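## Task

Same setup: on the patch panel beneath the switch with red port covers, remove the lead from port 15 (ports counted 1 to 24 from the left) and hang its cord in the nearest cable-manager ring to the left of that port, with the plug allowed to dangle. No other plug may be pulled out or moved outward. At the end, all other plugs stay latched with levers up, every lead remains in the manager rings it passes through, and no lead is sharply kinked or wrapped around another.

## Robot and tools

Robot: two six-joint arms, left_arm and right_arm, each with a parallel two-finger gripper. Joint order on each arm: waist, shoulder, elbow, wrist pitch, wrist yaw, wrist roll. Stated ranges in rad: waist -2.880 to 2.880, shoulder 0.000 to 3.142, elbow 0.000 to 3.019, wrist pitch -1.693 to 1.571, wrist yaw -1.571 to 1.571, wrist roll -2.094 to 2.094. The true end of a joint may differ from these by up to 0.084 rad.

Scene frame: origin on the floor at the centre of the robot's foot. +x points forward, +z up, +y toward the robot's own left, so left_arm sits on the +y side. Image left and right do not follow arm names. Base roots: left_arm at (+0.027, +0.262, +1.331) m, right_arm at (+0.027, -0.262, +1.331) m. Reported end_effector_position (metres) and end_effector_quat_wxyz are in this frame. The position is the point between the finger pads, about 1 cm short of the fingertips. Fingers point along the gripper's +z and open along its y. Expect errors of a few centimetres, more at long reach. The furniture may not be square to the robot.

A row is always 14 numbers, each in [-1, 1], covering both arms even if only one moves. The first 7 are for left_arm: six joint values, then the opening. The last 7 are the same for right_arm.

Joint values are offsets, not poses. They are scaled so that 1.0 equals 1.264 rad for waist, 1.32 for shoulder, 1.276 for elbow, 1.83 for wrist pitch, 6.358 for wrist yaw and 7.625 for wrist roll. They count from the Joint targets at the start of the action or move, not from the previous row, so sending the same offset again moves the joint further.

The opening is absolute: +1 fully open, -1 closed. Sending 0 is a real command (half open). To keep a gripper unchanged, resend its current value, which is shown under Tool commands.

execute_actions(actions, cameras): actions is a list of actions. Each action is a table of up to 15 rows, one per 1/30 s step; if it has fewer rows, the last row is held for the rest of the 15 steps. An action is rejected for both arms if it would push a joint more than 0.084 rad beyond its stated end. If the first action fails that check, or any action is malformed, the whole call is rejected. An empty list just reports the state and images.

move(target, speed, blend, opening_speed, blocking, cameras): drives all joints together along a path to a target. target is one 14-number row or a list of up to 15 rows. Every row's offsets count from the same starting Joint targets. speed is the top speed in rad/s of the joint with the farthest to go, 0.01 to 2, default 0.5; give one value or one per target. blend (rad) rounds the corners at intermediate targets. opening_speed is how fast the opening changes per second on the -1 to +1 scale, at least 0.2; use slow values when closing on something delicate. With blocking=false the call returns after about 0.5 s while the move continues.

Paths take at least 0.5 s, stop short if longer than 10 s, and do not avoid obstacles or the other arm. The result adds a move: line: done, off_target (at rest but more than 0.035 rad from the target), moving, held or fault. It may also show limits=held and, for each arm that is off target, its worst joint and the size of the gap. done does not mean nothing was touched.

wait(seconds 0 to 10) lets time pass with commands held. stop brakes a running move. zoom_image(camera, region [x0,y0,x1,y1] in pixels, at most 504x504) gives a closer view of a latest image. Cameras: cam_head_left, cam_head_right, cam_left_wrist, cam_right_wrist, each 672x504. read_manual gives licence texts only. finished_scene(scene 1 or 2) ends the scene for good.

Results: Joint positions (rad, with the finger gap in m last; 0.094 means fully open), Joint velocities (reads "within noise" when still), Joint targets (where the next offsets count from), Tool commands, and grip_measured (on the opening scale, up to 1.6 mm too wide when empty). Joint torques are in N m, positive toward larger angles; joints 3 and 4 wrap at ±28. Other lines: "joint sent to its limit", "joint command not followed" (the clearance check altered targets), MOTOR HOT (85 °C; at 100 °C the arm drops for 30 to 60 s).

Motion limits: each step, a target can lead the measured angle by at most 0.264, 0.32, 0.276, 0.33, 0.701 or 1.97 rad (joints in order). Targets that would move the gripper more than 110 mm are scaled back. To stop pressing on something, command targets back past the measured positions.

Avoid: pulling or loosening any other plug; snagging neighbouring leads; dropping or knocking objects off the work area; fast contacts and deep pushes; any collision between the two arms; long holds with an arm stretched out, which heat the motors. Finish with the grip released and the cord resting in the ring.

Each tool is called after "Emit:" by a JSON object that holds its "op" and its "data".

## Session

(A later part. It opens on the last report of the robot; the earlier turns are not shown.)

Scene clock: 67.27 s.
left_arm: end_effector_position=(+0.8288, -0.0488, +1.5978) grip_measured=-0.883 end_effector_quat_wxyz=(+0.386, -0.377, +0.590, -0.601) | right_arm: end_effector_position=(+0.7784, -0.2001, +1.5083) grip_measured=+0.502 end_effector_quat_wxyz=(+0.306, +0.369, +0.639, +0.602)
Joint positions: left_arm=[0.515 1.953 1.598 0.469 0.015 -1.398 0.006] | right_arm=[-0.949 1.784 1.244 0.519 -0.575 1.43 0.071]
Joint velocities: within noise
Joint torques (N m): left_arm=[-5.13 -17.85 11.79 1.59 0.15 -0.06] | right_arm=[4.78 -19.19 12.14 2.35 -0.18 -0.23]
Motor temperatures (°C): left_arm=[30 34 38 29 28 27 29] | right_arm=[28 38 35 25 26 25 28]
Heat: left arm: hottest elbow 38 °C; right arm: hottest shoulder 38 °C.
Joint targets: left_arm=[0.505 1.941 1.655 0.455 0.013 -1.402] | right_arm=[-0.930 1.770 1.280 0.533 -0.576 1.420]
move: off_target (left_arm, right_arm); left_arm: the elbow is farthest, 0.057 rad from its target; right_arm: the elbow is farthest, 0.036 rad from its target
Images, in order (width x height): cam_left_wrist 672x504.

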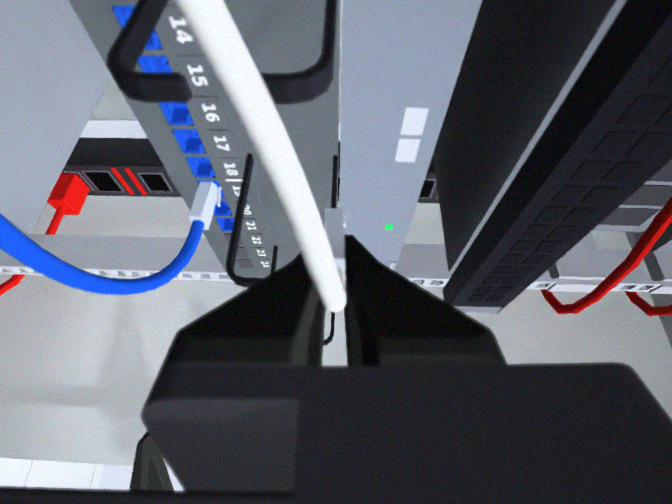

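Emit:
{"op": "move", "data": {"target": [[0, 0.0341, 0, 0, 0, 0, -1, 0, 0, 0, 0, 0, 0, 0.5],[0, 0.0606, 0.0447, -0.0131, 0, 0, -1, 0, 0, 0, 0, 0, 0, 0.5]], "speed": 0.08, "cameras": ["cam_left_wrist"]}}

Emit:
{"op": "zoom_image", "data": {"camera": "cam_left_wrist", "region": [130, 0, 430, 300]}}

Scene clock: 70.07 s.
left_arm: end_effector_position=(+0.8414, -0.0553, +1.5919) grip_measured=-0.883 end_effector_quat_wxyz=(+0.385, -0.378, +0.593, -0.598) | right_arm: end_effector_position=(+0.7784, -0.2001, +1.5083) grip_measured=+0.502 end_effector_quat_wxyz=(+0.306, +0.369, +0.639, +0.602)
Joint positions: left_arm=[0.515 1.991 1.653 0.445 0.013 -1.398 0.006] | right_arm=[-0.949 1.784 1.244 0.519 -0.575 1.43 0.071]
Joint velocities: within noise
Joint torques (N m): left_arm=[-4.31 -16.15 12.26 1.57 0.26 -0.06] | right_arm=[4.72 -18.73 12.15 2.3 -0.19 -0.25]
Motor temperatures (°C): left_arm=[30 34 38 29 28 27 29] | right_arm=[28 38 35 25 26 25 28]
Heat: left arm: hottest elbow 38 °C; right arm: hottest shoulder 38 °C.
Joint targets: left_arm=[0.505 2.021 1.712 0.431 0.013 -1.402] | right_arm=[-0.930 1.770 1.280 0.533 -0.576 1.420]
move: off_target (left_arm, right_arm); left_arm: the elbow is farthest, 0.059 rad from its target; right_arm: the elbow is farthest, 0.036 rad from its target
Images, in order (width x height): cam_left_wrist 672x504.

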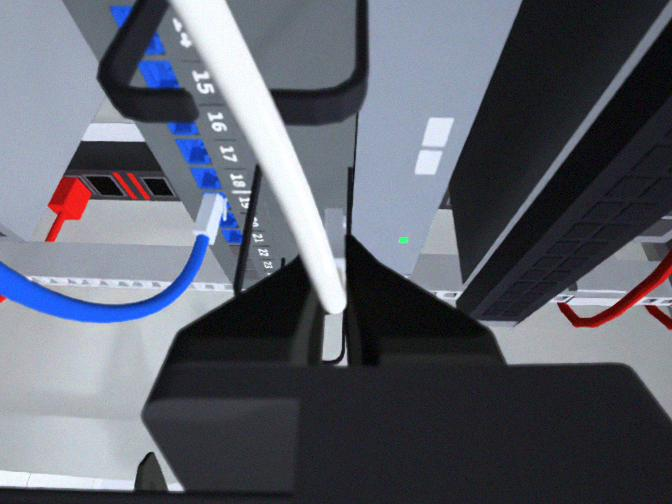

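Scaled by 1.680 from the camera's 672x504 image, which has a finer 960x720 frame.

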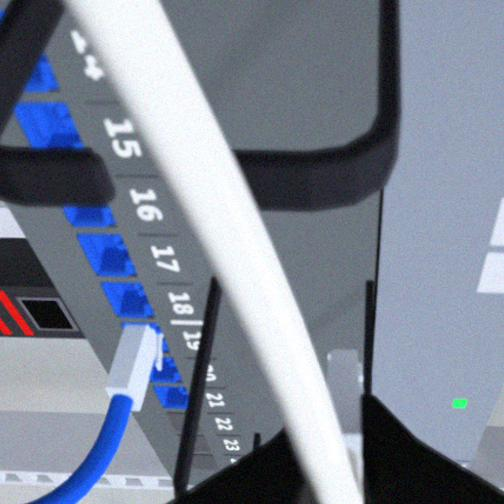

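Emit:
{"op": "move", "data": {"target": [0.0, 0.0245, 0.0447, -0.0131, 0, 0, -1, 0, 0, 0, 0, 0, 0, 0.5], "speed": 0.08, "cameras": ["cam_left_wrist"]}}

Emit:
{"op": "zoom_image", "data": {"camera": "cam_left_wrist", "region": [130, 0, 430, 300]}}

Scene clock: 71.50 s.
left_arm: end_effector_position=(+0.8529, -0.0593, +1.5924) grip_measured=-0.883 end_effector_quat_wxyz=(+0.386, -0.380, +0.592, -0.597) | right_arm: end_effector_position=(+0.7784, -0.2001, +1.5083) grip_measured=+0.502 end_effector_quat_wxyz=(+0.306, +0.369, +0.639, +0.602)
Joint positions: left_arm=[0.515 2.02 1.705 0.421 0.008 -1.398 0.006] | right_arm=[-0.949 1.784 1.244 0.519 -0.575 1.43 0.071]
Joint velocities: within noise
Joint torques (N m): left_arm=[-5.13 -15.91 12.83 1.32 0.48 -0.09] | right_arm=[4.72 -19.02 12.14 2.3 -0.18 -0.24]
Motor temperatures (°C): left_arm=[30 34 39 29 28 27 29] | right_arm=[28 38 35 25 26 25 28]
Heat: left arm: hottest elbow 39 °C; right arm: hottest shoulder 38 °C.
Joint targets: left_arm=[0.505 2.053 1.769 0.407 0.013 -1.402] | right_arm=[-0.930 1.770 1.280 0.533 -0.576 1.420]
move: off_target (left_arm, right_arm); left_arm: the elbow is farthest, 0.064 rad from its target; right_arm: the elbow is farthest, 0.036 rad from its target
Images, in order (width x height): cam_left_wrist 672x504.

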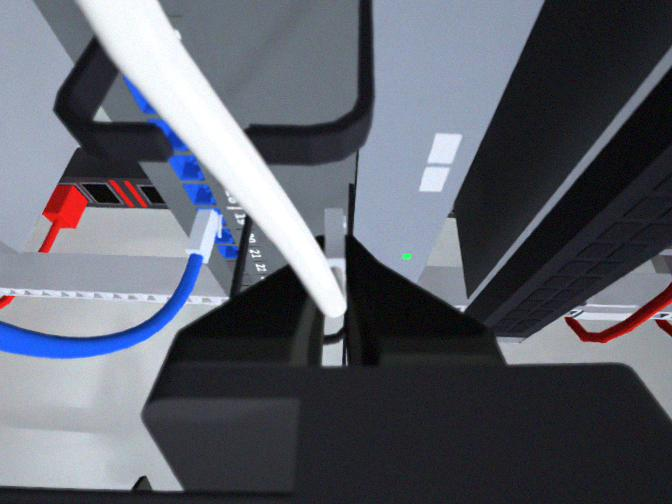

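Scaled by 1.680 from the camera's 672x504 image, which has a finer 960x720 frame.

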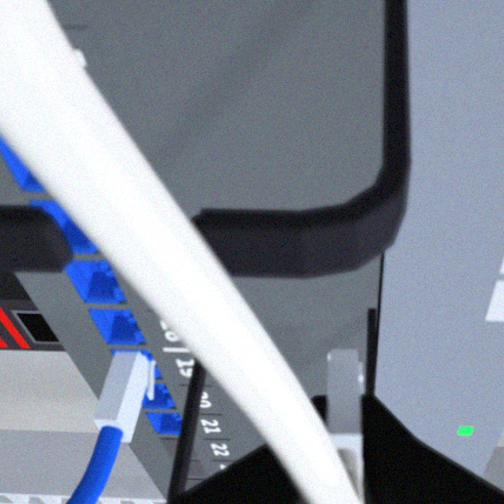

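Emit:
{"op": "move", "data": {"target": [0.004, 0.0200, 0.0390, -0.0115, 0, 0, -1, 0, 0, 0, 0, 0, 0, 0.5], "speed": 0.08, "cameras": ["cam_left_wrist","cam_right_wrist"]}}

Emit:
{"op": "zoom_image", "data": {"camera": "cam_left_wrist", "region": [80, 0, 430, 350]}}

Scene clock: 73.53 s.
left_arm: end_effector_position=(+0.8633, -0.0600, +1.5923) grip_measured=-0.883 end_effector_quat_wxyz=(+0.387, -0.384, +0.591, -0.595) | right_arm: end_effector_position=(+0.7784, -0.2001, +1.5083) grip_measured=+0.502 end_effector_quat_wxyz=(+0.306, +0.369, +0.639, +0.602)
Joint positions: left_arm=[0.518 2.044 1.748 0.4 0.003 -1.4 0.006] | right_arm=[-0.949 1.784 1.244 0.519 -0.575 1.43 0.071]
Joint velocities: within noise
Joint torques (N m): left_arm=[-4.6 -15.91 13.08 1.52 0.73 -0.03] | right_arm=[5.01 -19.14 12.1 2.32 -0.17 -0.25]
Motor temperatures (°C): left_arm=[30 34 39 29 28 27 29] | right_arm=[28 38 35 25 26 25 28]
Heat: left arm: hottest elbow 39 °C; right arm: hottest shoulder 38 °C.
Joint targets: left_arm=[0.510 2.079 1.818 0.386 0.013 -1.402] | right_arm=[-0.930 1.770 1.280 0.533 -0.576 1.420]
move: off_target (left_arm, right_arm); left_arm: the elbow is farthest, 0.070 rad from its target; right_arm: the elbow is farthest, 0.036 rad from its target
Images, in order (width x height): cam_left_wrist 672x504, cam_right_wrist 672x504.

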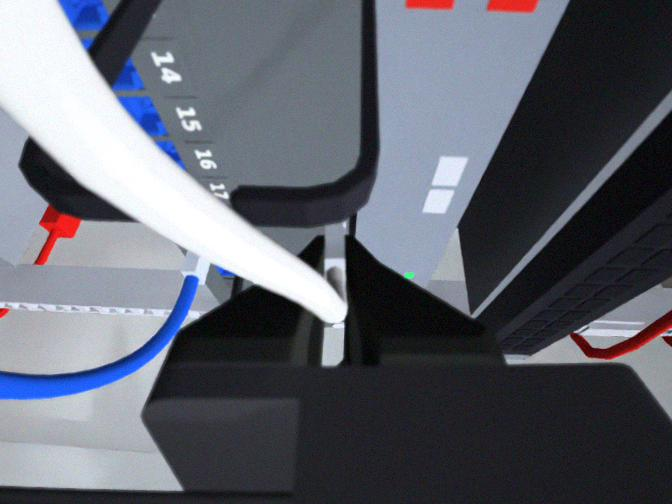

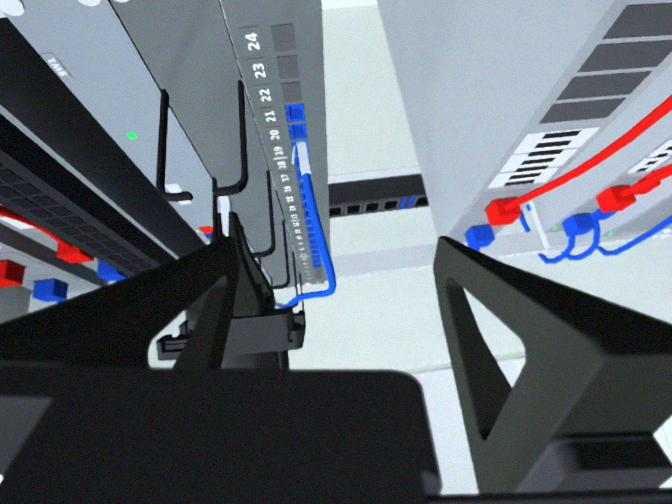

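Scaled by 1.440 from the camera's 672x504 image, which has a finer 960x720 frame.

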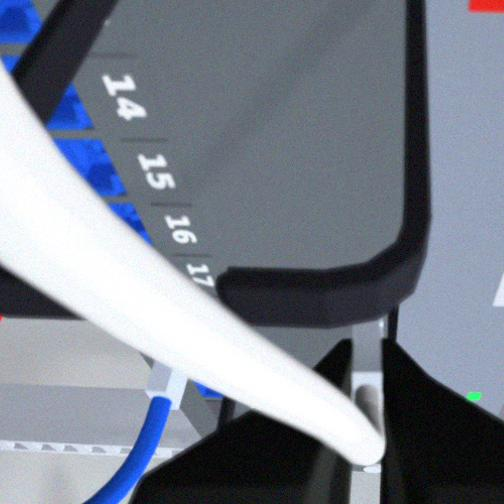

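Emit:
{"op": "move", "data": {"target": [[0, -0.0365, -0.0450, 0.012, 0, 0, -1, 0, 0, 0, 0, 0, 0, 0.5],[0, -0.0598, -0.0964, 0.0262, 0, 0, -1, 0, 0, 0, 0, 0, 0, 0.5]], "speed": 0.1, "cameras": ["cam_left_wrist","cam_right_wrist"]}}

Emit:
{"op": "zoom_image", "data": {"camera": "cam_left_wrist", "region": [80, 0, 430, 350]}}

Scene clock: 76.03 s.
left_arm: end_effector_position=(+0.8528, -0.0575, +1.5919) grip_measured=-0.883 end_effector_quat_wxyz=(+0.383, -0.382, +0.594, -0.595) | right_arm: end_effector_position=(+0.7784, -0.2001, +1.5083) grip_measured=+0.502 end_effector_quat_wxyz=(+0.306, +0.369, +0.639, +0.602)
Joint positions: left_arm=[0.517 2.016 1.703 0.41 0.01 -1.4 0.006] | right_arm=[-0.949 1.784 1.244 0.519 -0.575 1.43 0.071]
Joint velocities: within noise
Joint torques (N m): left_arm=[-4.48 -19.72 7.57 3 0.35 -0.04] | right_arm=[4.84 -19.14 12.23 2.33 -0.2 -0.24]
Motor temperatures (°C): left_arm=[30 35 39 29 29 27 29] | right_arm=[28 38 35 25 26 25 28]
Heat: left arm: hottest elbow 39 °C; right arm: hottest shoulder 38 °C.
Joint targets: left_arm=[0.510 2.000 1.695 0.434 0.013 -1.402] | right_arm=[-0.930 1.770 1.280 0.533 -0.576 1.420]
move: off_target (right_arm); right_arm: the elbow is farthest, 0.036 rad from its target
Images, in order (width x height): cam_left_wrist 672x504, cam_right_wrist 672x504.

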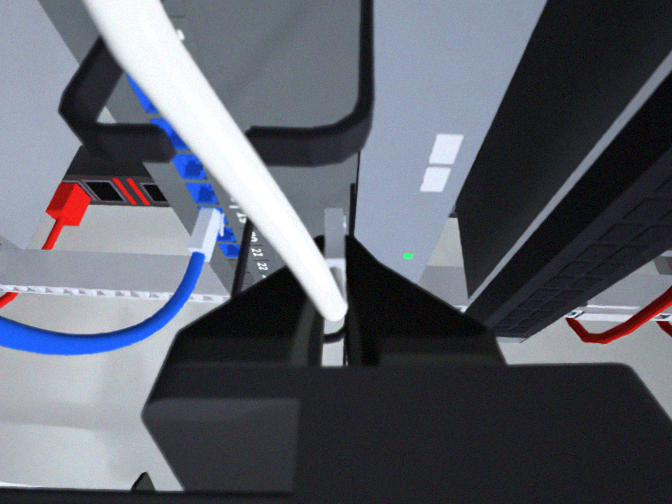

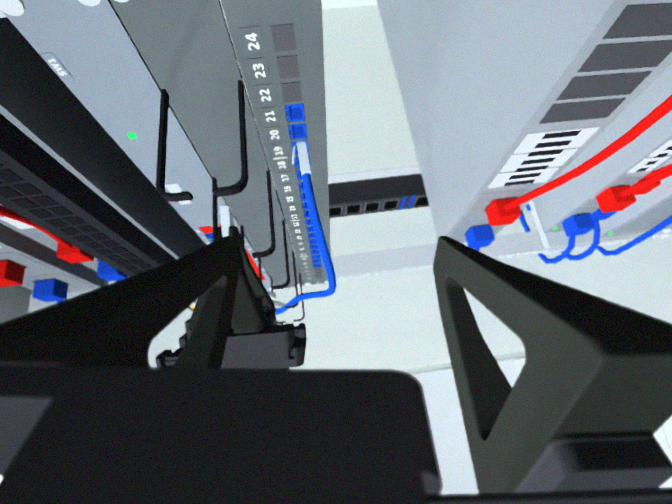

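Scaled by 1.440 from the camera's 672x504 image, which has a finer 960x720 frame.

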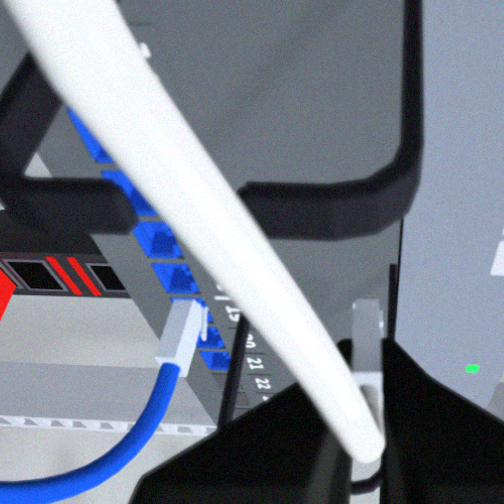

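Emit:
{"op": "zoom_image", "data": {"camera": "cam_right_wrist", "region": [140, 150, 340, 350]}}

Emit:
{"op": "wait", "data": {"seconds": 0.1, "cameras": ["cam_head_left","cam_head_right"]}}

Emit:
{"op": "zoom_image", "data": {"camera": "cam_head_left", "region": [180, 100, 480, 240]}}

Emit:
{"op": "zoom_image", "data": {"camera": "cam_head_right", "region": [140, 100, 440, 240]}}

Scaled by 2.520 from the camera's 672x504 image, which has a finer 960x720 frame.

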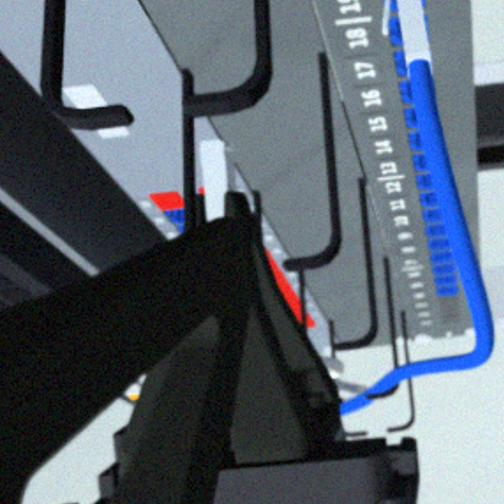

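Scene clock: 76.47 s.
left_arm: end_effector_position=(+0.8527, -0.0576, +1.5918) grip_measured=-0.883 end_effector_quat_wxyz=(+0.383, -0.382, +0.595, -0.595) | right_arm: end_effector_position=(+0.7784, -0.2001, +1.5083) grip_measured=+0.502 end_effector_quat_wxyz=(+0.306, +0.369, +0.639, +0.602)
Joint positions: left_arm=[0.517 2.016 1.703 0.41 0.01 -1.4 0.006] | right_arm=[-0.949 1.784 1.244 0.519 -0.575 1.43 0.071]
Joint velocities: within noise
Joint torques (N m): left_arm=[-4.37 -19.96 7.77 2.86 0.38 -0.01] | right_arm=[4.72 -18.84 12.15 2.37 -0.19 -0.24]
Motor temperatures (°C): left_arm=[30 35 39 29 29 27 29] | right_arm=[28 38 35 25 26 25 28]
Heat: left arm: hottest elbow 39 °C; right arm: hottest shoulder 38 °C.
Joint targets: left_arm=[0.510 2.000 1.695 0.434 0.013 -1.402] | right_arm=[-0.930 1.770 1.280 0.533 -0.576 1.420]
Tool commands: left_gripper/opening=-1.0 right_gripper/opening=+0.5
wait: 0.10 s; at rest from the start
Images, in order (width x height): cam_head_left 672x504, cam_head_right 672x504.

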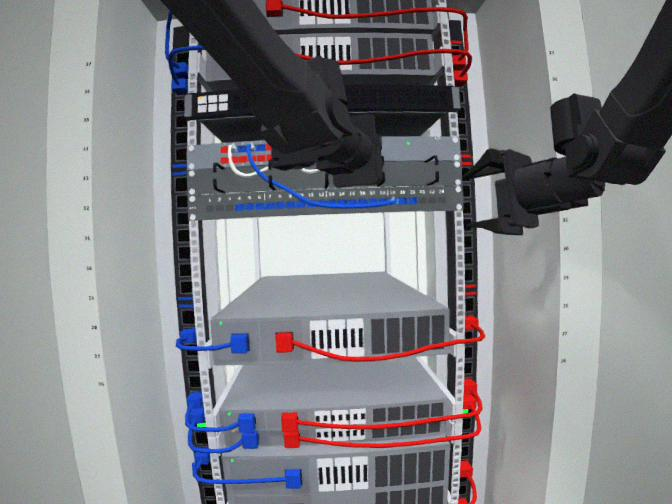

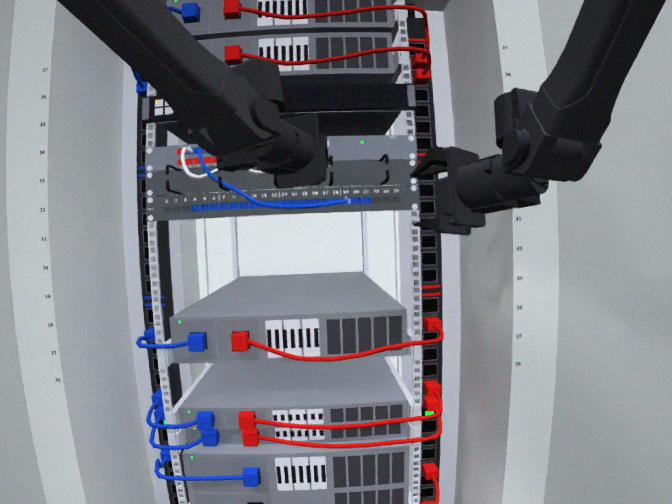

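Scaled by 1.680 from the camera's 672x504 image, which has a finer 960x720 frame.

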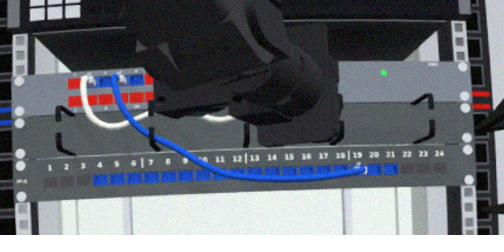

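Scaled by 1.680 from the camera's 672x504 image, which has a finer 960x720 frame.

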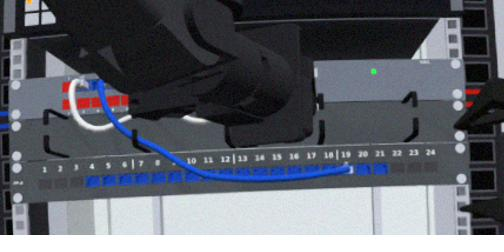

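Emit:
{"op": "zoom_image", "data": {"camera": "cam_head_left", "region": [210, 130, 350, 220]}}

Emit:
{"op": "move", "data": {"target": [0, -0.0045, 0, 0, 0, 0, -1, 0, 0, 0, 0, 0, 0, 0.5], "speed": 0.1, "cameras": ["cam_left_wrist"]}}

Emit:
{"op": "zoom_image", "data": {"camera": "cam_left_wrist", "region": [80, 0, 430, 350]}}

Scaled by 3.600 from the camera's 672x504 image, which has a finer 960x720 frame.

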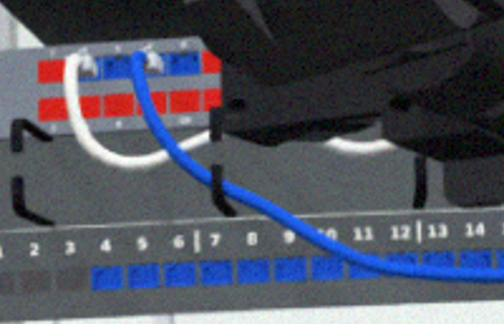

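Scene clock: 77.63 s.
left_arm: end_effector_position=(+0.8523, -0.0570, +1.5940) grip_measured=-0.883 end_effector_quat_wxyz=(+0.384, -0.382, +0.594, -0.595) | right_arm: end_effector_position=(+0.7784, -0.2001, +1.5083) grip_measured=+0.502 end_effector_quat_wxyz=(+0.306, +0.369, +0.639, +0.602)
Joint positions: left_arm=[0.517 2.013 1.702 0.41 0.01 -1.4 0.006] | right_arm=[-0.949 1.784 1.244 0.519 -0.575 1.43 0.071]
Joint velocities: within noise
Joint torques (N m): left_arm=[-5.01 -19.19 7.76 2.97 0.37 -0.07] | right_arm=[5.07 -18.84 12.12 2.3 -0.2 -0.26]
Motor temperatures (°C): left_arm=[30 35 39 29 29 27 29] | right_arm=[28 38 35 25 26 25 28]
Heat: left arm: hottest elbow 39 °C; right arm: hottest shoulder 38 °C.
Joint targets: left_arm=[0.510 1.994 1.695 0.434 0.013 -1.402] | right_arm=[-0.930 1.770 1.280 0.533 -0.576 1.420]
move: off_target (right_arm); right_arm: the elbow is farthest, 0.036 rad from its target
Images, in order (width x height): cam_left_wrist 672x504.

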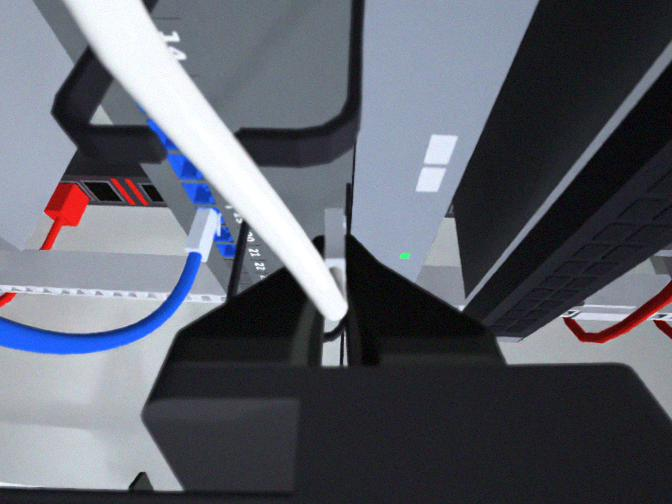

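Scaled by 1.440 from the camera's 672x504 image, which has a finer 960x720 frame.

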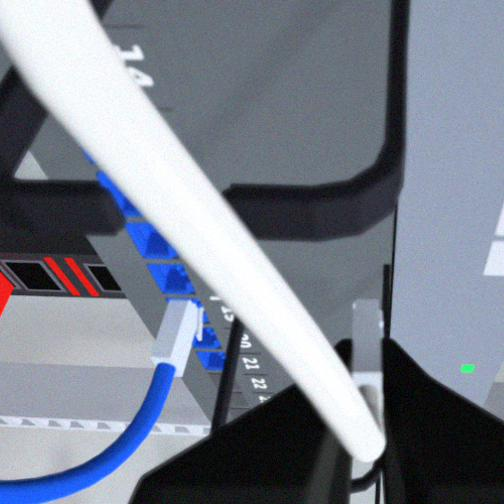

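Emit:
{"op": "move", "data": {"target": [[0, 0.0371, 0.0462, -0.0186, 0, 0, -1, 0, 0, 0, 0, 0, 0, 0.5],[0, 0.0568, 0.0823, -0.0284, 0, 0, -1, 0, 0, 0, 0, 0, 0, 0.5]], "speed": 0.08, "cameras": ["cam_left_wrist"]}}

Emit:
{"op": "zoom_image", "data": {"camera": "cam_left_wrist", "region": [80, 0, 430, 350]}}

Scene clock: 81.73 s.
left_arm: end_effector_position=(+0.8596, -0.0602, +1.5897) grip_measured=-0.883 end_effector_quat_wxyz=(+0.384, -0.384, +0.595, -0.593) | right_arm: end_effector_position=(+0.7784, -0.2001, +1.5083) grip_measured=+0.502 end_effector_quat_wxyz=(+0.306, +0.369, +0.639, +0.602)
Joint positions: left_arm=[0.517 2.036 1.734 0.396 0.006 -1.4 0.006] | right_arm=[-0.949 1.784 1.244 0.519 -0.575 1.43 0.071]
Joint velocities: within noise
Joint torques (N m): left_arm=[-3.66 -15.97 12.68 1.5 0.55 -0.05] | right_arm=[4.89 -19.02 12.16 2.35 -0.2 -0.23]
Motor temperatures (°C): left_arm=[30 36 39 29 29 27 29] | right_arm=[28 38 36 25 26 25 28]
Heat: left arm: hottest elbow 39 °C; right arm: hottest shoulder 38 °C.
Joint targets: left_arm=[0.510 2.069 1.800 0.382 0.013 -1.402] | right_arm=[-0.930 1.770 1.280 0.533 -0.576 1.420]
move: off_target (left_arm, right_arm); left_arm: the elbow is farthest, 0.066 rad from its target; right_arm: the elbow is farthest, 0.036 rad from its target
Images, in order (width x height): cam_left_wrist 672x504.

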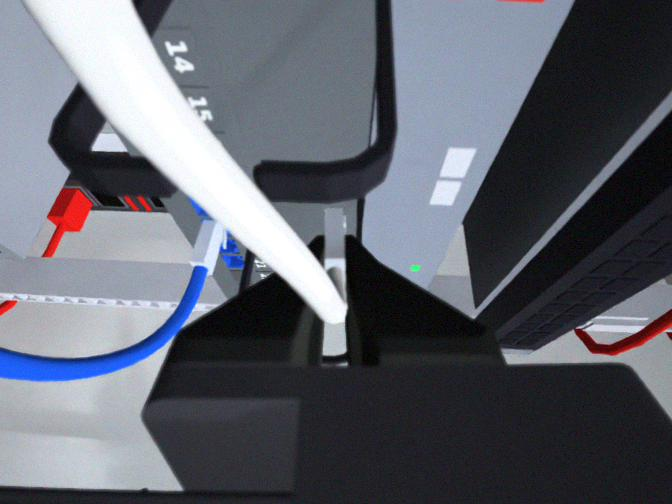

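Scaled by 1.440 from the camera's 672x504 image, which has a finer 960x720 frame.

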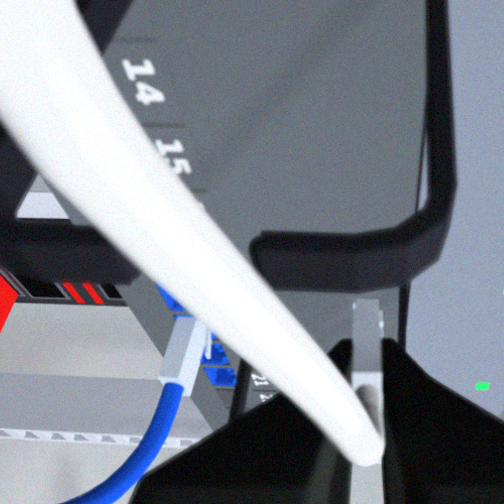

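Emit:
{"op": "zoom_image", "data": {"camera": "cam_left_wrist", "region": [110, 110, 310, 260]}}

Scaled by 2.520 from the camera's 672x504 image, which has a finer 960x720 frame.

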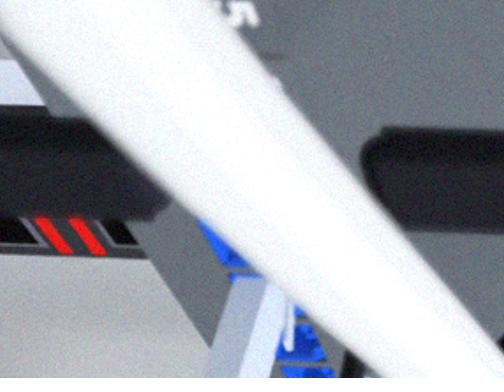

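Emit:
{"op": "move", "data": {"target": [0, 0.0034, 0, 0, 0, 0, -1, 0, 0, 0, 0, 0, 0, 0.5], "speed": 0.08, "cameras": ["cam_left_wrist"]}}

Emit:
{"op": "zoom_image", "data": {"camera": "cam_left_wrist", "region": [80, 100, 330, 300]}}

Scene clock: 83.70 s.
left_arm: end_effector_position=(+0.8610, -0.0604, +1.5891) grip_measured=-0.883 end_effector_quat_wxyz=(+0.384, -0.384, +0.595, -0.593) | right_arm: end_effector_position=(+0.7784, -0.2001, +1.5083) grip_measured=+0.502 end_effector_quat_wxyz=(+0.306, +0.369, +0.639, +0.602)
Joint positions: left_arm=[0.518 2.04 1.739 0.395 0.005 -1.4 0.006] | right_arm=[-0.949 1.784 1.244 0.519 -0.575 1.43 0.071]
Joint velocities: within noise
Joint torques (N m): left_arm=[-4.48 -15.79 12.51 1.59 0.58 -0.04] | right_arm=[4.66 -18.96 12.1 2.33 -0.19 -0.23]
Motor temperatures (°C): left_arm=[30 36 40 29 29 27 29] | right_arm=[28 38 36 25 26 25 28]
Heat: left arm: hottest elbow 40 °C; right arm: hottest shoulder 38 °C.
Joint targets: left_arm=[0.510 2.074 1.800 0.382 0.013 -1.402] | right_arm=[-0.930 1.770 1.280 0.533 -0.576 1.420]
move: off_target (left_arm, right_arm); left_arm: the elbow is farthest, 0.061 rad from its target; right_arm: the elbow is farthest, 0.036 rad from its target
Images, in order (width x height): cam_left_wrist 672x504.

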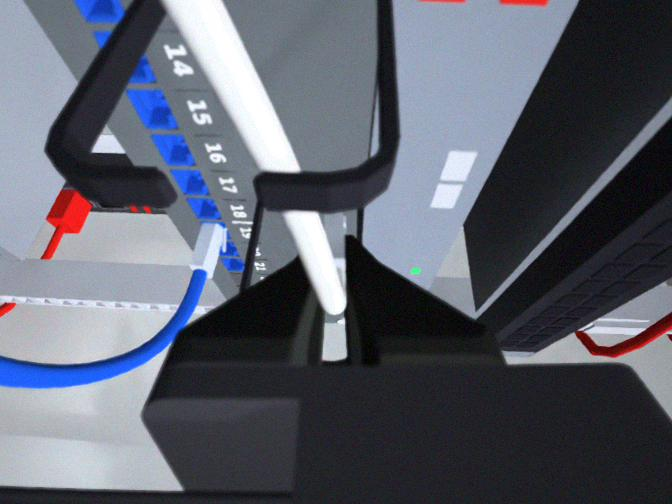

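Scaled by 2.016 from the camera's 672x504 image, which has a finer 960x720 frame.

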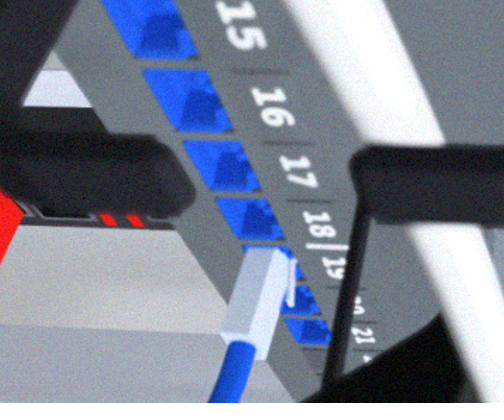

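Emit:
{"op": "move", "data": {"target": [0.0237, 0.0371, 0.0071, 0.0350, 0.0035, 0, -1, 0, 0, 0, 0, 0, 0, 0.5], "speed": 0.06, "cameras": ["cam_left_wrist","cam_right_wrist"]}}

Emit:
{"op": "zoom_image", "data": {"camera": "cam_left_wrist", "region": [80, 50, 500, 350]}}

Emit:
{"op": "zoom_image", "data": {"camera": "cam_right_wrist", "region": [140, 150, 340, 350]}}

Scene clock: 85.97 s.
left_arm: end_effector_position=(+0.8704, -0.0594, +1.5636) grip_measured=-0.883 end_effector_quat_wxyz=(+0.382, -0.381, +0.597, -0.594) | right_arm: end_effector_position=(+0.7784, -0.2001, +1.5083) grip_measured=+0.502 end_effector_quat_wxyz=(+0.306, +0.369, +0.639, +0.602)
Joint positions: left_arm=[0.533 2.088 1.755 0.426 0.029 -1.4 0.006] | right_arm=[-0.949 1.784 1.244 0.519 -0.575 1.43 0.071]
Joint velocities: within noise
Joint torques (N m): left_arm=[-3.31 -15.97 12.01 2.85 0.52 -0.04] | right_arm=[4.84 -19.02 12.16 2.32 -0.18 -0.23]
Motor temperatures (°C): left_arm=[30 36 40 29 29 27 29] | right_arm=[28 38 36 25 26 25 28]
Heat: left arm: hottest elbow 40 °C; right arm: hottest shoulder 38 °C.
Joint targets: left_arm=[0.540 2.123 1.809 0.446 0.035 -1.402] | right_arm=[-0.930 1.770 1.280 0.533 -0.576 1.420]
move: off_target (left_arm, right_arm); left_arm: the elbow is farthest, 0.054 rad from its target; right_arm: the elbow is farthest, 0.036 rad from its target
Images, in order (width x height): cam_left_wrist 672x504, cam_right_wrist 672x504.

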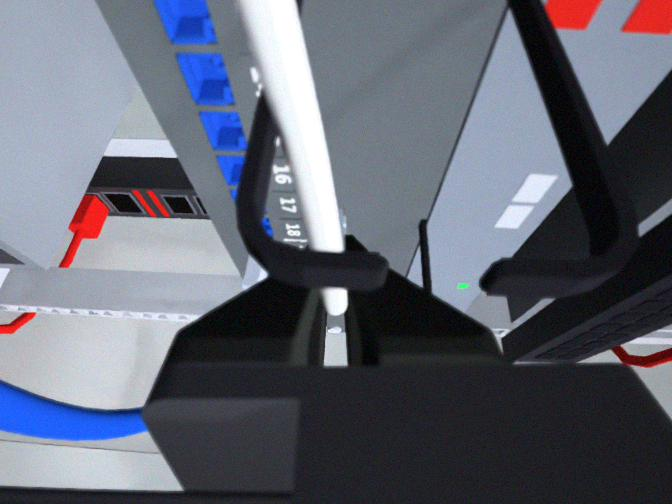

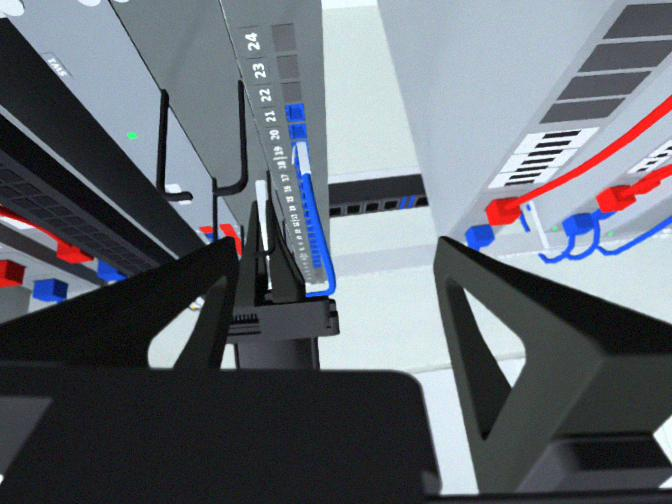

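Scaled by 1.200 from the camera's 672x504 image, which has a finer 960x720 frame.

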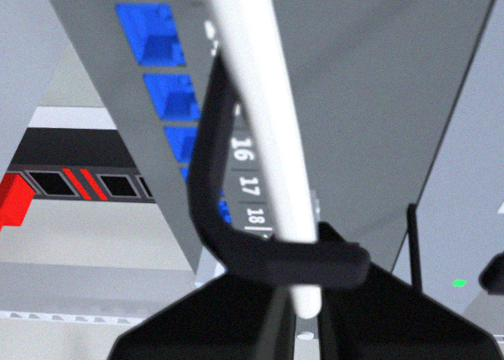

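Scaled by 2.520 from the camera's 672x504 image, which has a finer 960x720 frame.

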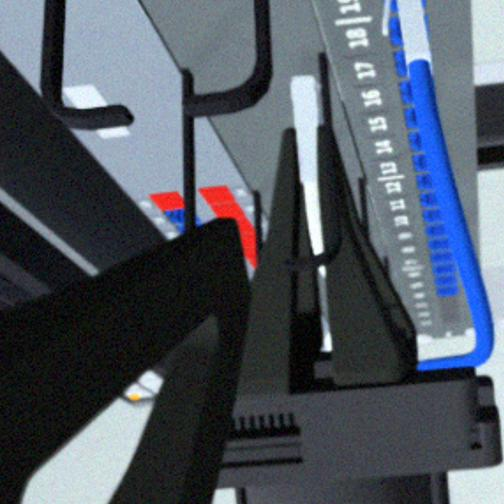

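Emit:
{"op": "move", "data": {"target": [0, 0, 0, 0, 0, 0, -0.52, 0, 0, 0, 0, 0, 0, 0.5], "opening_speed": 0.3, "cameras": ["cam_left_wrist","cam_right_wrist"]}}

Emit:
{"op": "zoom_image", "data": {"camera": "cam_left_wrist", "region": [80, 50, 500, 350]}}

Emit:
{"op": "zoom_image", "data": {"camera": "cam_right_wrist", "region": [140, 150, 340, 350]}}

Scene clock: 88.20 s.
left_arm: end_effector_position=(+0.8706, -0.0598, +1.5612) grip_measured=-0.524 end_effector_quat_wxyz=(+0.381, -0.381, +0.597, -0.594) | right_arm: end_effector_position=(+0.7784, -0.2001, +1.5083) grip_measured=+0.502 end_effector_quat_wxyz=(+0.306, +0.369, +0.639, +0.602)
Joint positions: left_arm=[0.533 2.091 1.755 0.428 0.032 -1.4 0.022] | right_arm=[-0.949 1.784 1.244 0.519 -0.575 1.43 0.071]
Joint velocities: within noise
Joint torques (N m): left_arm=[-3.31 -16.56 11.93 2.84 0.4 -0.04] | right_arm=[4.6 -18.96 12.21 2.39 -0.18 -0.21]
Motor temperatures (°C): left_arm=[30 36 41 29 29 27 29] | right_arm=[28 38 36 25 26 25 28]
Heat: left arm: hottest elbow 41 °C; right arm: hottest shoulder 38 °C.
Joint targets: left_arm=[0.540 2.123 1.809 0.446 0.035 -1.402] | right_arm=[-0.930 1.770 1.280 0.533 -0.576 1.420]
move: off_target (left_arm, right_arm); left_arm: the elbow is farthest, 0.054 rad from its target; right_arm: the elbow is farthest, 0.036 rad from its target
Images, in order (width x height): cam_left_wrist 672x504, cam_right_wrist 672x504.

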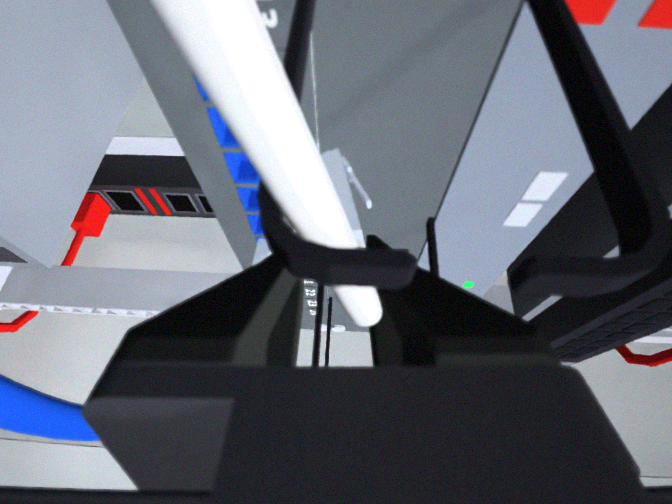

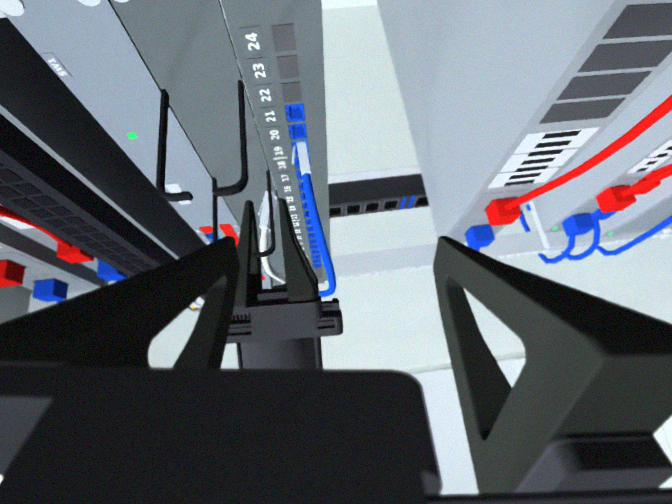

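Scaled by 1.200 from the camera's 672x504 image, which has a finer 960x720 frame.

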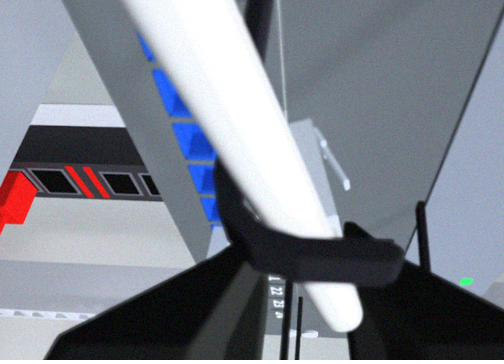

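Scaled by 2.520 from the camera's 672x504 image, which has a finer 960x720 frame.

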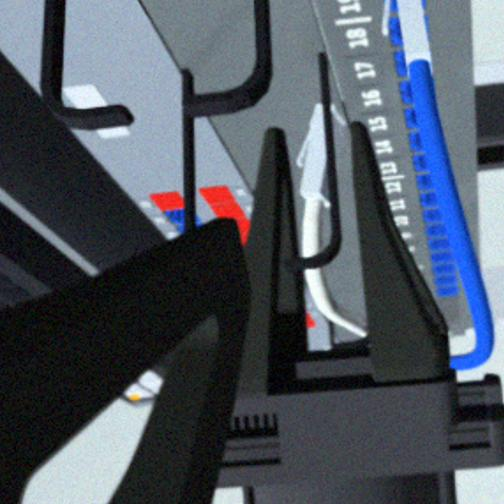

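Emit:
{"op": "move", "data": {"target": [[-0.0095, -0.0341, -0.0486, 0, -0.0008, 0, -0.5, 0, 0, 0, 0, 0, 0, 0.5],[-0.0063, -0.0902, -0.1544, 0.0322, -0.0003, 0, -0.5, 0, 0, 0, 0, 0, 0, 0.5]], "speed": 0.12, "cameras": ["cam_left_wrist","cam_right_wrist"]}}

Emit:
{"op": "zoom_image", "data": {"camera": "cam_left_wrist", "region": [120, 0, 540, 380]}}

Emit:
{"op": "zoom_image", "data": {"camera": "cam_right_wrist", "region": [140, 150, 340, 350]}}

Scene clock: 91.70 s.
left_arm: end_effector_position=(+0.8424, -0.0480, +1.5607) grip_measured=-0.503 end_effector_quat_wxyz=(+0.380, -0.381, +0.598, -0.594) | right_arm: end_effector_position=(+0.7784, -0.2001, +1.5083) grip_measured=+0.502 end_effector_quat_wxyz=(+0.306, +0.369, +0.639, +0.602)
Joint positions: left_arm=[0.533 2.017 1.623 0.483 0.032 -1.4 0.023] | right_arm=[-0.949 1.784 1.244 0.519 -0.575 1.43 0.071]
Joint velocities: within noise
Joint torques (N m): left_arm=[-3.78 -18.84 7.01 2.92 0.3 -0.03] | right_arm=[4.78 -18.9 12.15 2.36 -0.18 -0.23]
Motor temperatures (°C): left_arm=[30 37 41 29 29 27 29] | right_arm=[28 38 36 25 26 25 28]
Heat: left arm: hottest elbow 41 °C; right arm: hottest shoulder 38 °C.
Joint targets: left_arm=[0.532 2.004 1.612 0.505 0.033 -1.402] | right_arm=[-0.930 1.770 1.280 0.533 -0.576 1.420]
move: off_target (right_arm); right_arm: the elbow is farthest, 0.036 rad from its target
Images, in order (width x height): cam_left_wrist 672x504, cam_right_wrist 672x504.

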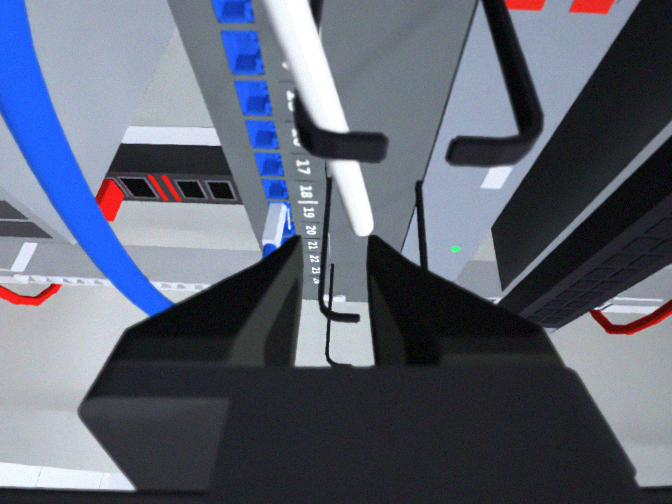

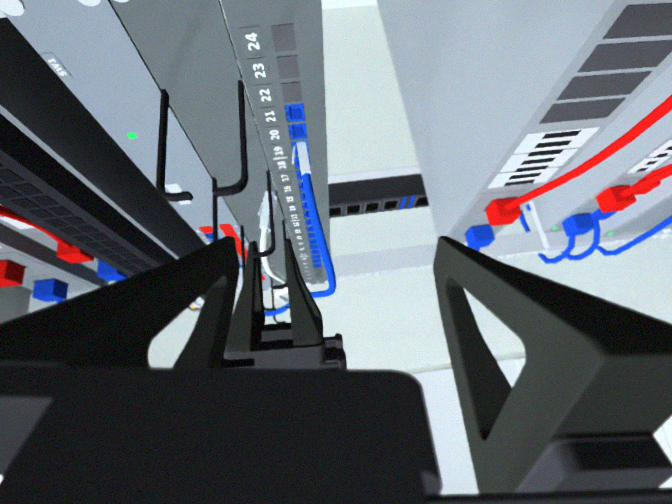

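Scaled by 1.200 from the camera's 672x504 image, which has a finer 960x720 frame.

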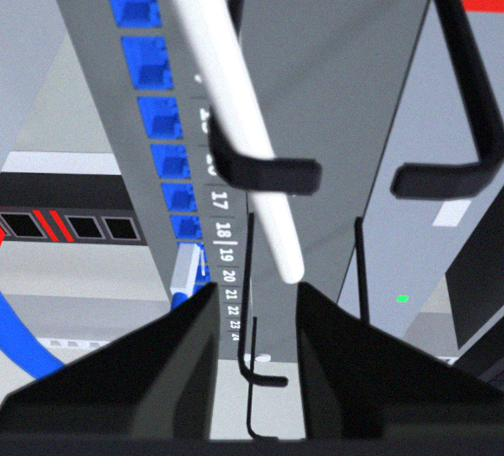

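Scaled by 2.520 from the camera's 672x504 image, which has a finer 960x720 frame.

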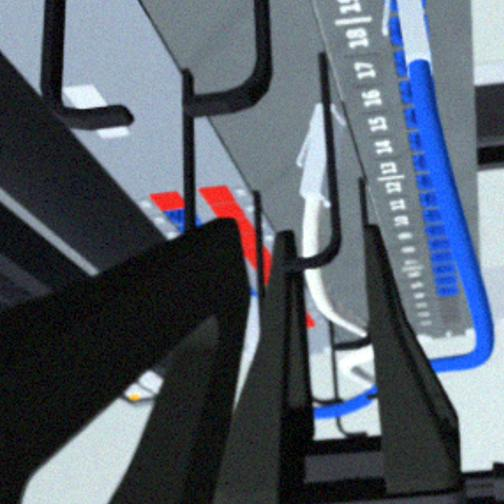

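Emit:
{"op": "move", "data": {"target": [[0.0047, -0.1515, -0.2625, 0.0743, 0.0013, 0, -0.5, 0, 0, 0, 0, 0, 0, 0.5],[0.055, -0.27, -0.48, 0.18, 0.0013, 0, -0.5, 0, 0, 0, 0, 0, 0, 0.5]], "speed": 0.3, "blend": [0.03, 0]}}

Emit:
{"op": "zoom_image", "data": {"camera": "cam_left_wrist", "region": [180, 0, 500, 300]}}

Emit:
{"op": "zoom_image", "data": {"camera": "cam_right_wrist", "region": [140, 150, 340, 350]}}

Emit:
{"op": "zoom_image", "data": {"camera": "cam_head_right", "region": [150, 130, 290, 225]}}

Scene clock: 94.63 s.
left_arm: end_effector_position=(+0.6962, +0.0559, +1.5651) grip_measured=-0.503 end_effector_quat_wxyz=(+0.414, -0.384, +0.568, -0.599) | right_arm: end_effector_position=(+0.7784, -0.2001, +1.5083) grip_measured=+0.502 end_effector_quat_wxyz=(+0.306, +0.369, +0.639, +0.602)
Joint positions: left_arm=[0.591 1.658 1.009 0.812 0.039 -1.4 0.023] | right_arm=[-0.949 1.784 1.244 0.519 -0.575 1.43 0.071]
Joint velocities: within noise
Joint torques (N m): left_arm=[-1.96 -12.63 6.01 2.82 0.38 -0.07] | right_arm=[5.13 -19.02 12.12 2.32 -0.2 -0.22]
Motor temperatures (°C): left_arm=[30 37 40 29 29 27 29] | right_arm=[28 38 36 25 26 25 28]
Heat: left arm: hottest elbow 40 °C; right arm: hottest shoulder 38 °C.
Joint targets: left_arm=[0.601 1.647 1.000 0.834 0.042 -1.402] | right_arm=[-0.930 1.770 1.280 0.533 -0.576 1.420]
move: off_target (right_arm); right_arm: the elbow is farthest, 0.036 rad from its target

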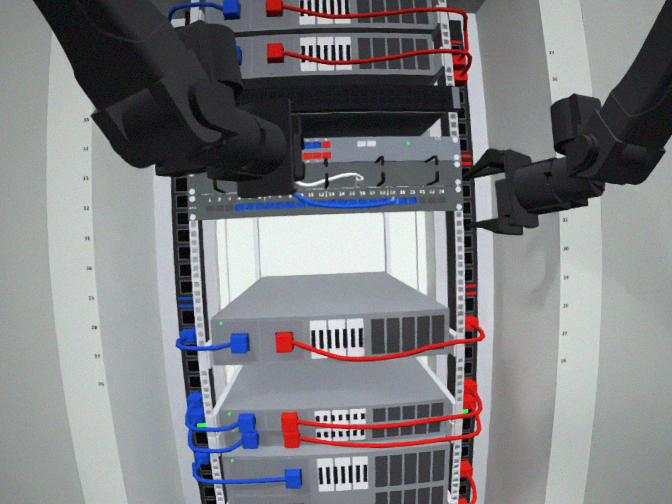

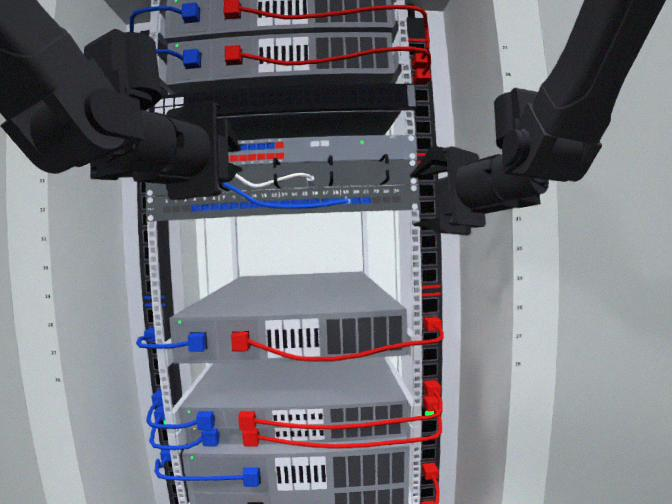

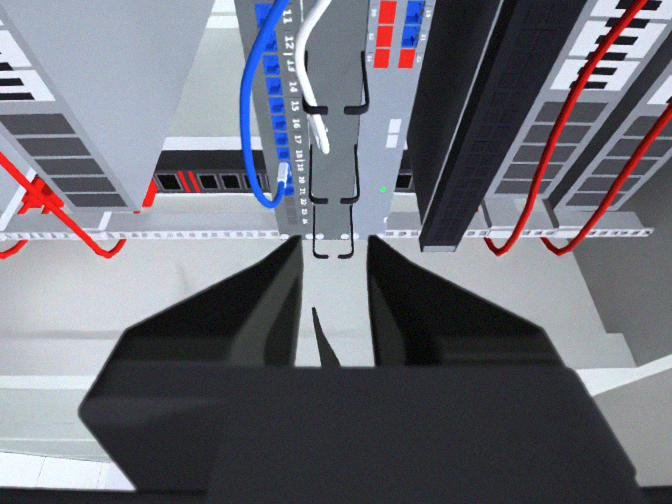

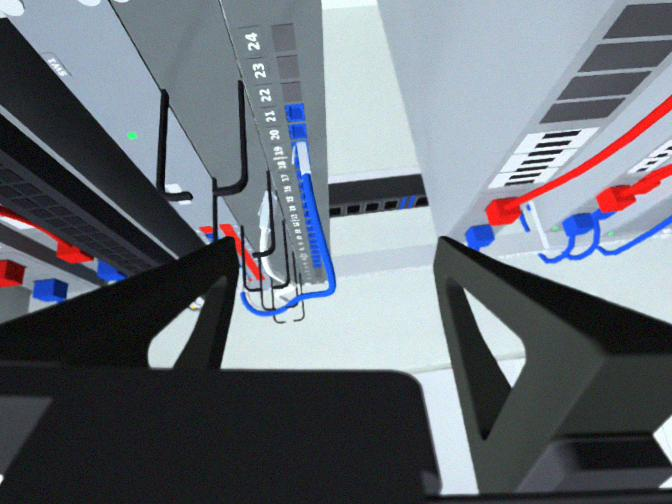

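Scaled by 1.575 from the camera's 672x504 image, which has a finer 960x720 frame.

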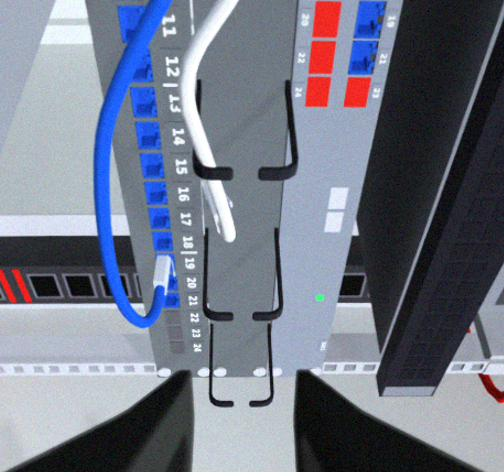

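Scaled by 2.520 from the camera's 672x504 image, which has a finer 960x720 frame.

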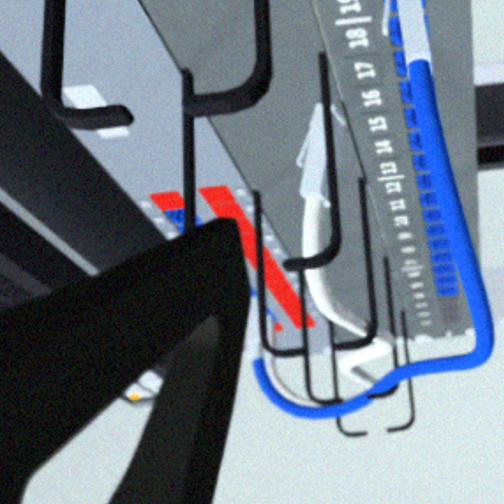

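Scaled by 3.600 from the camera's 672x504 image, which has a finer 960x720 frame.

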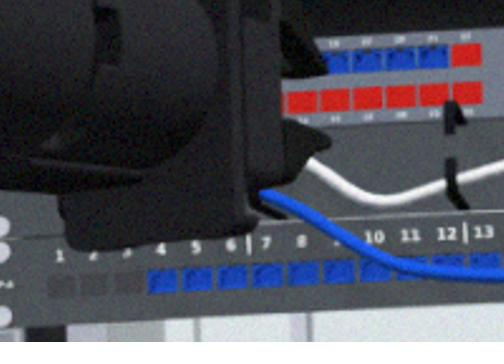

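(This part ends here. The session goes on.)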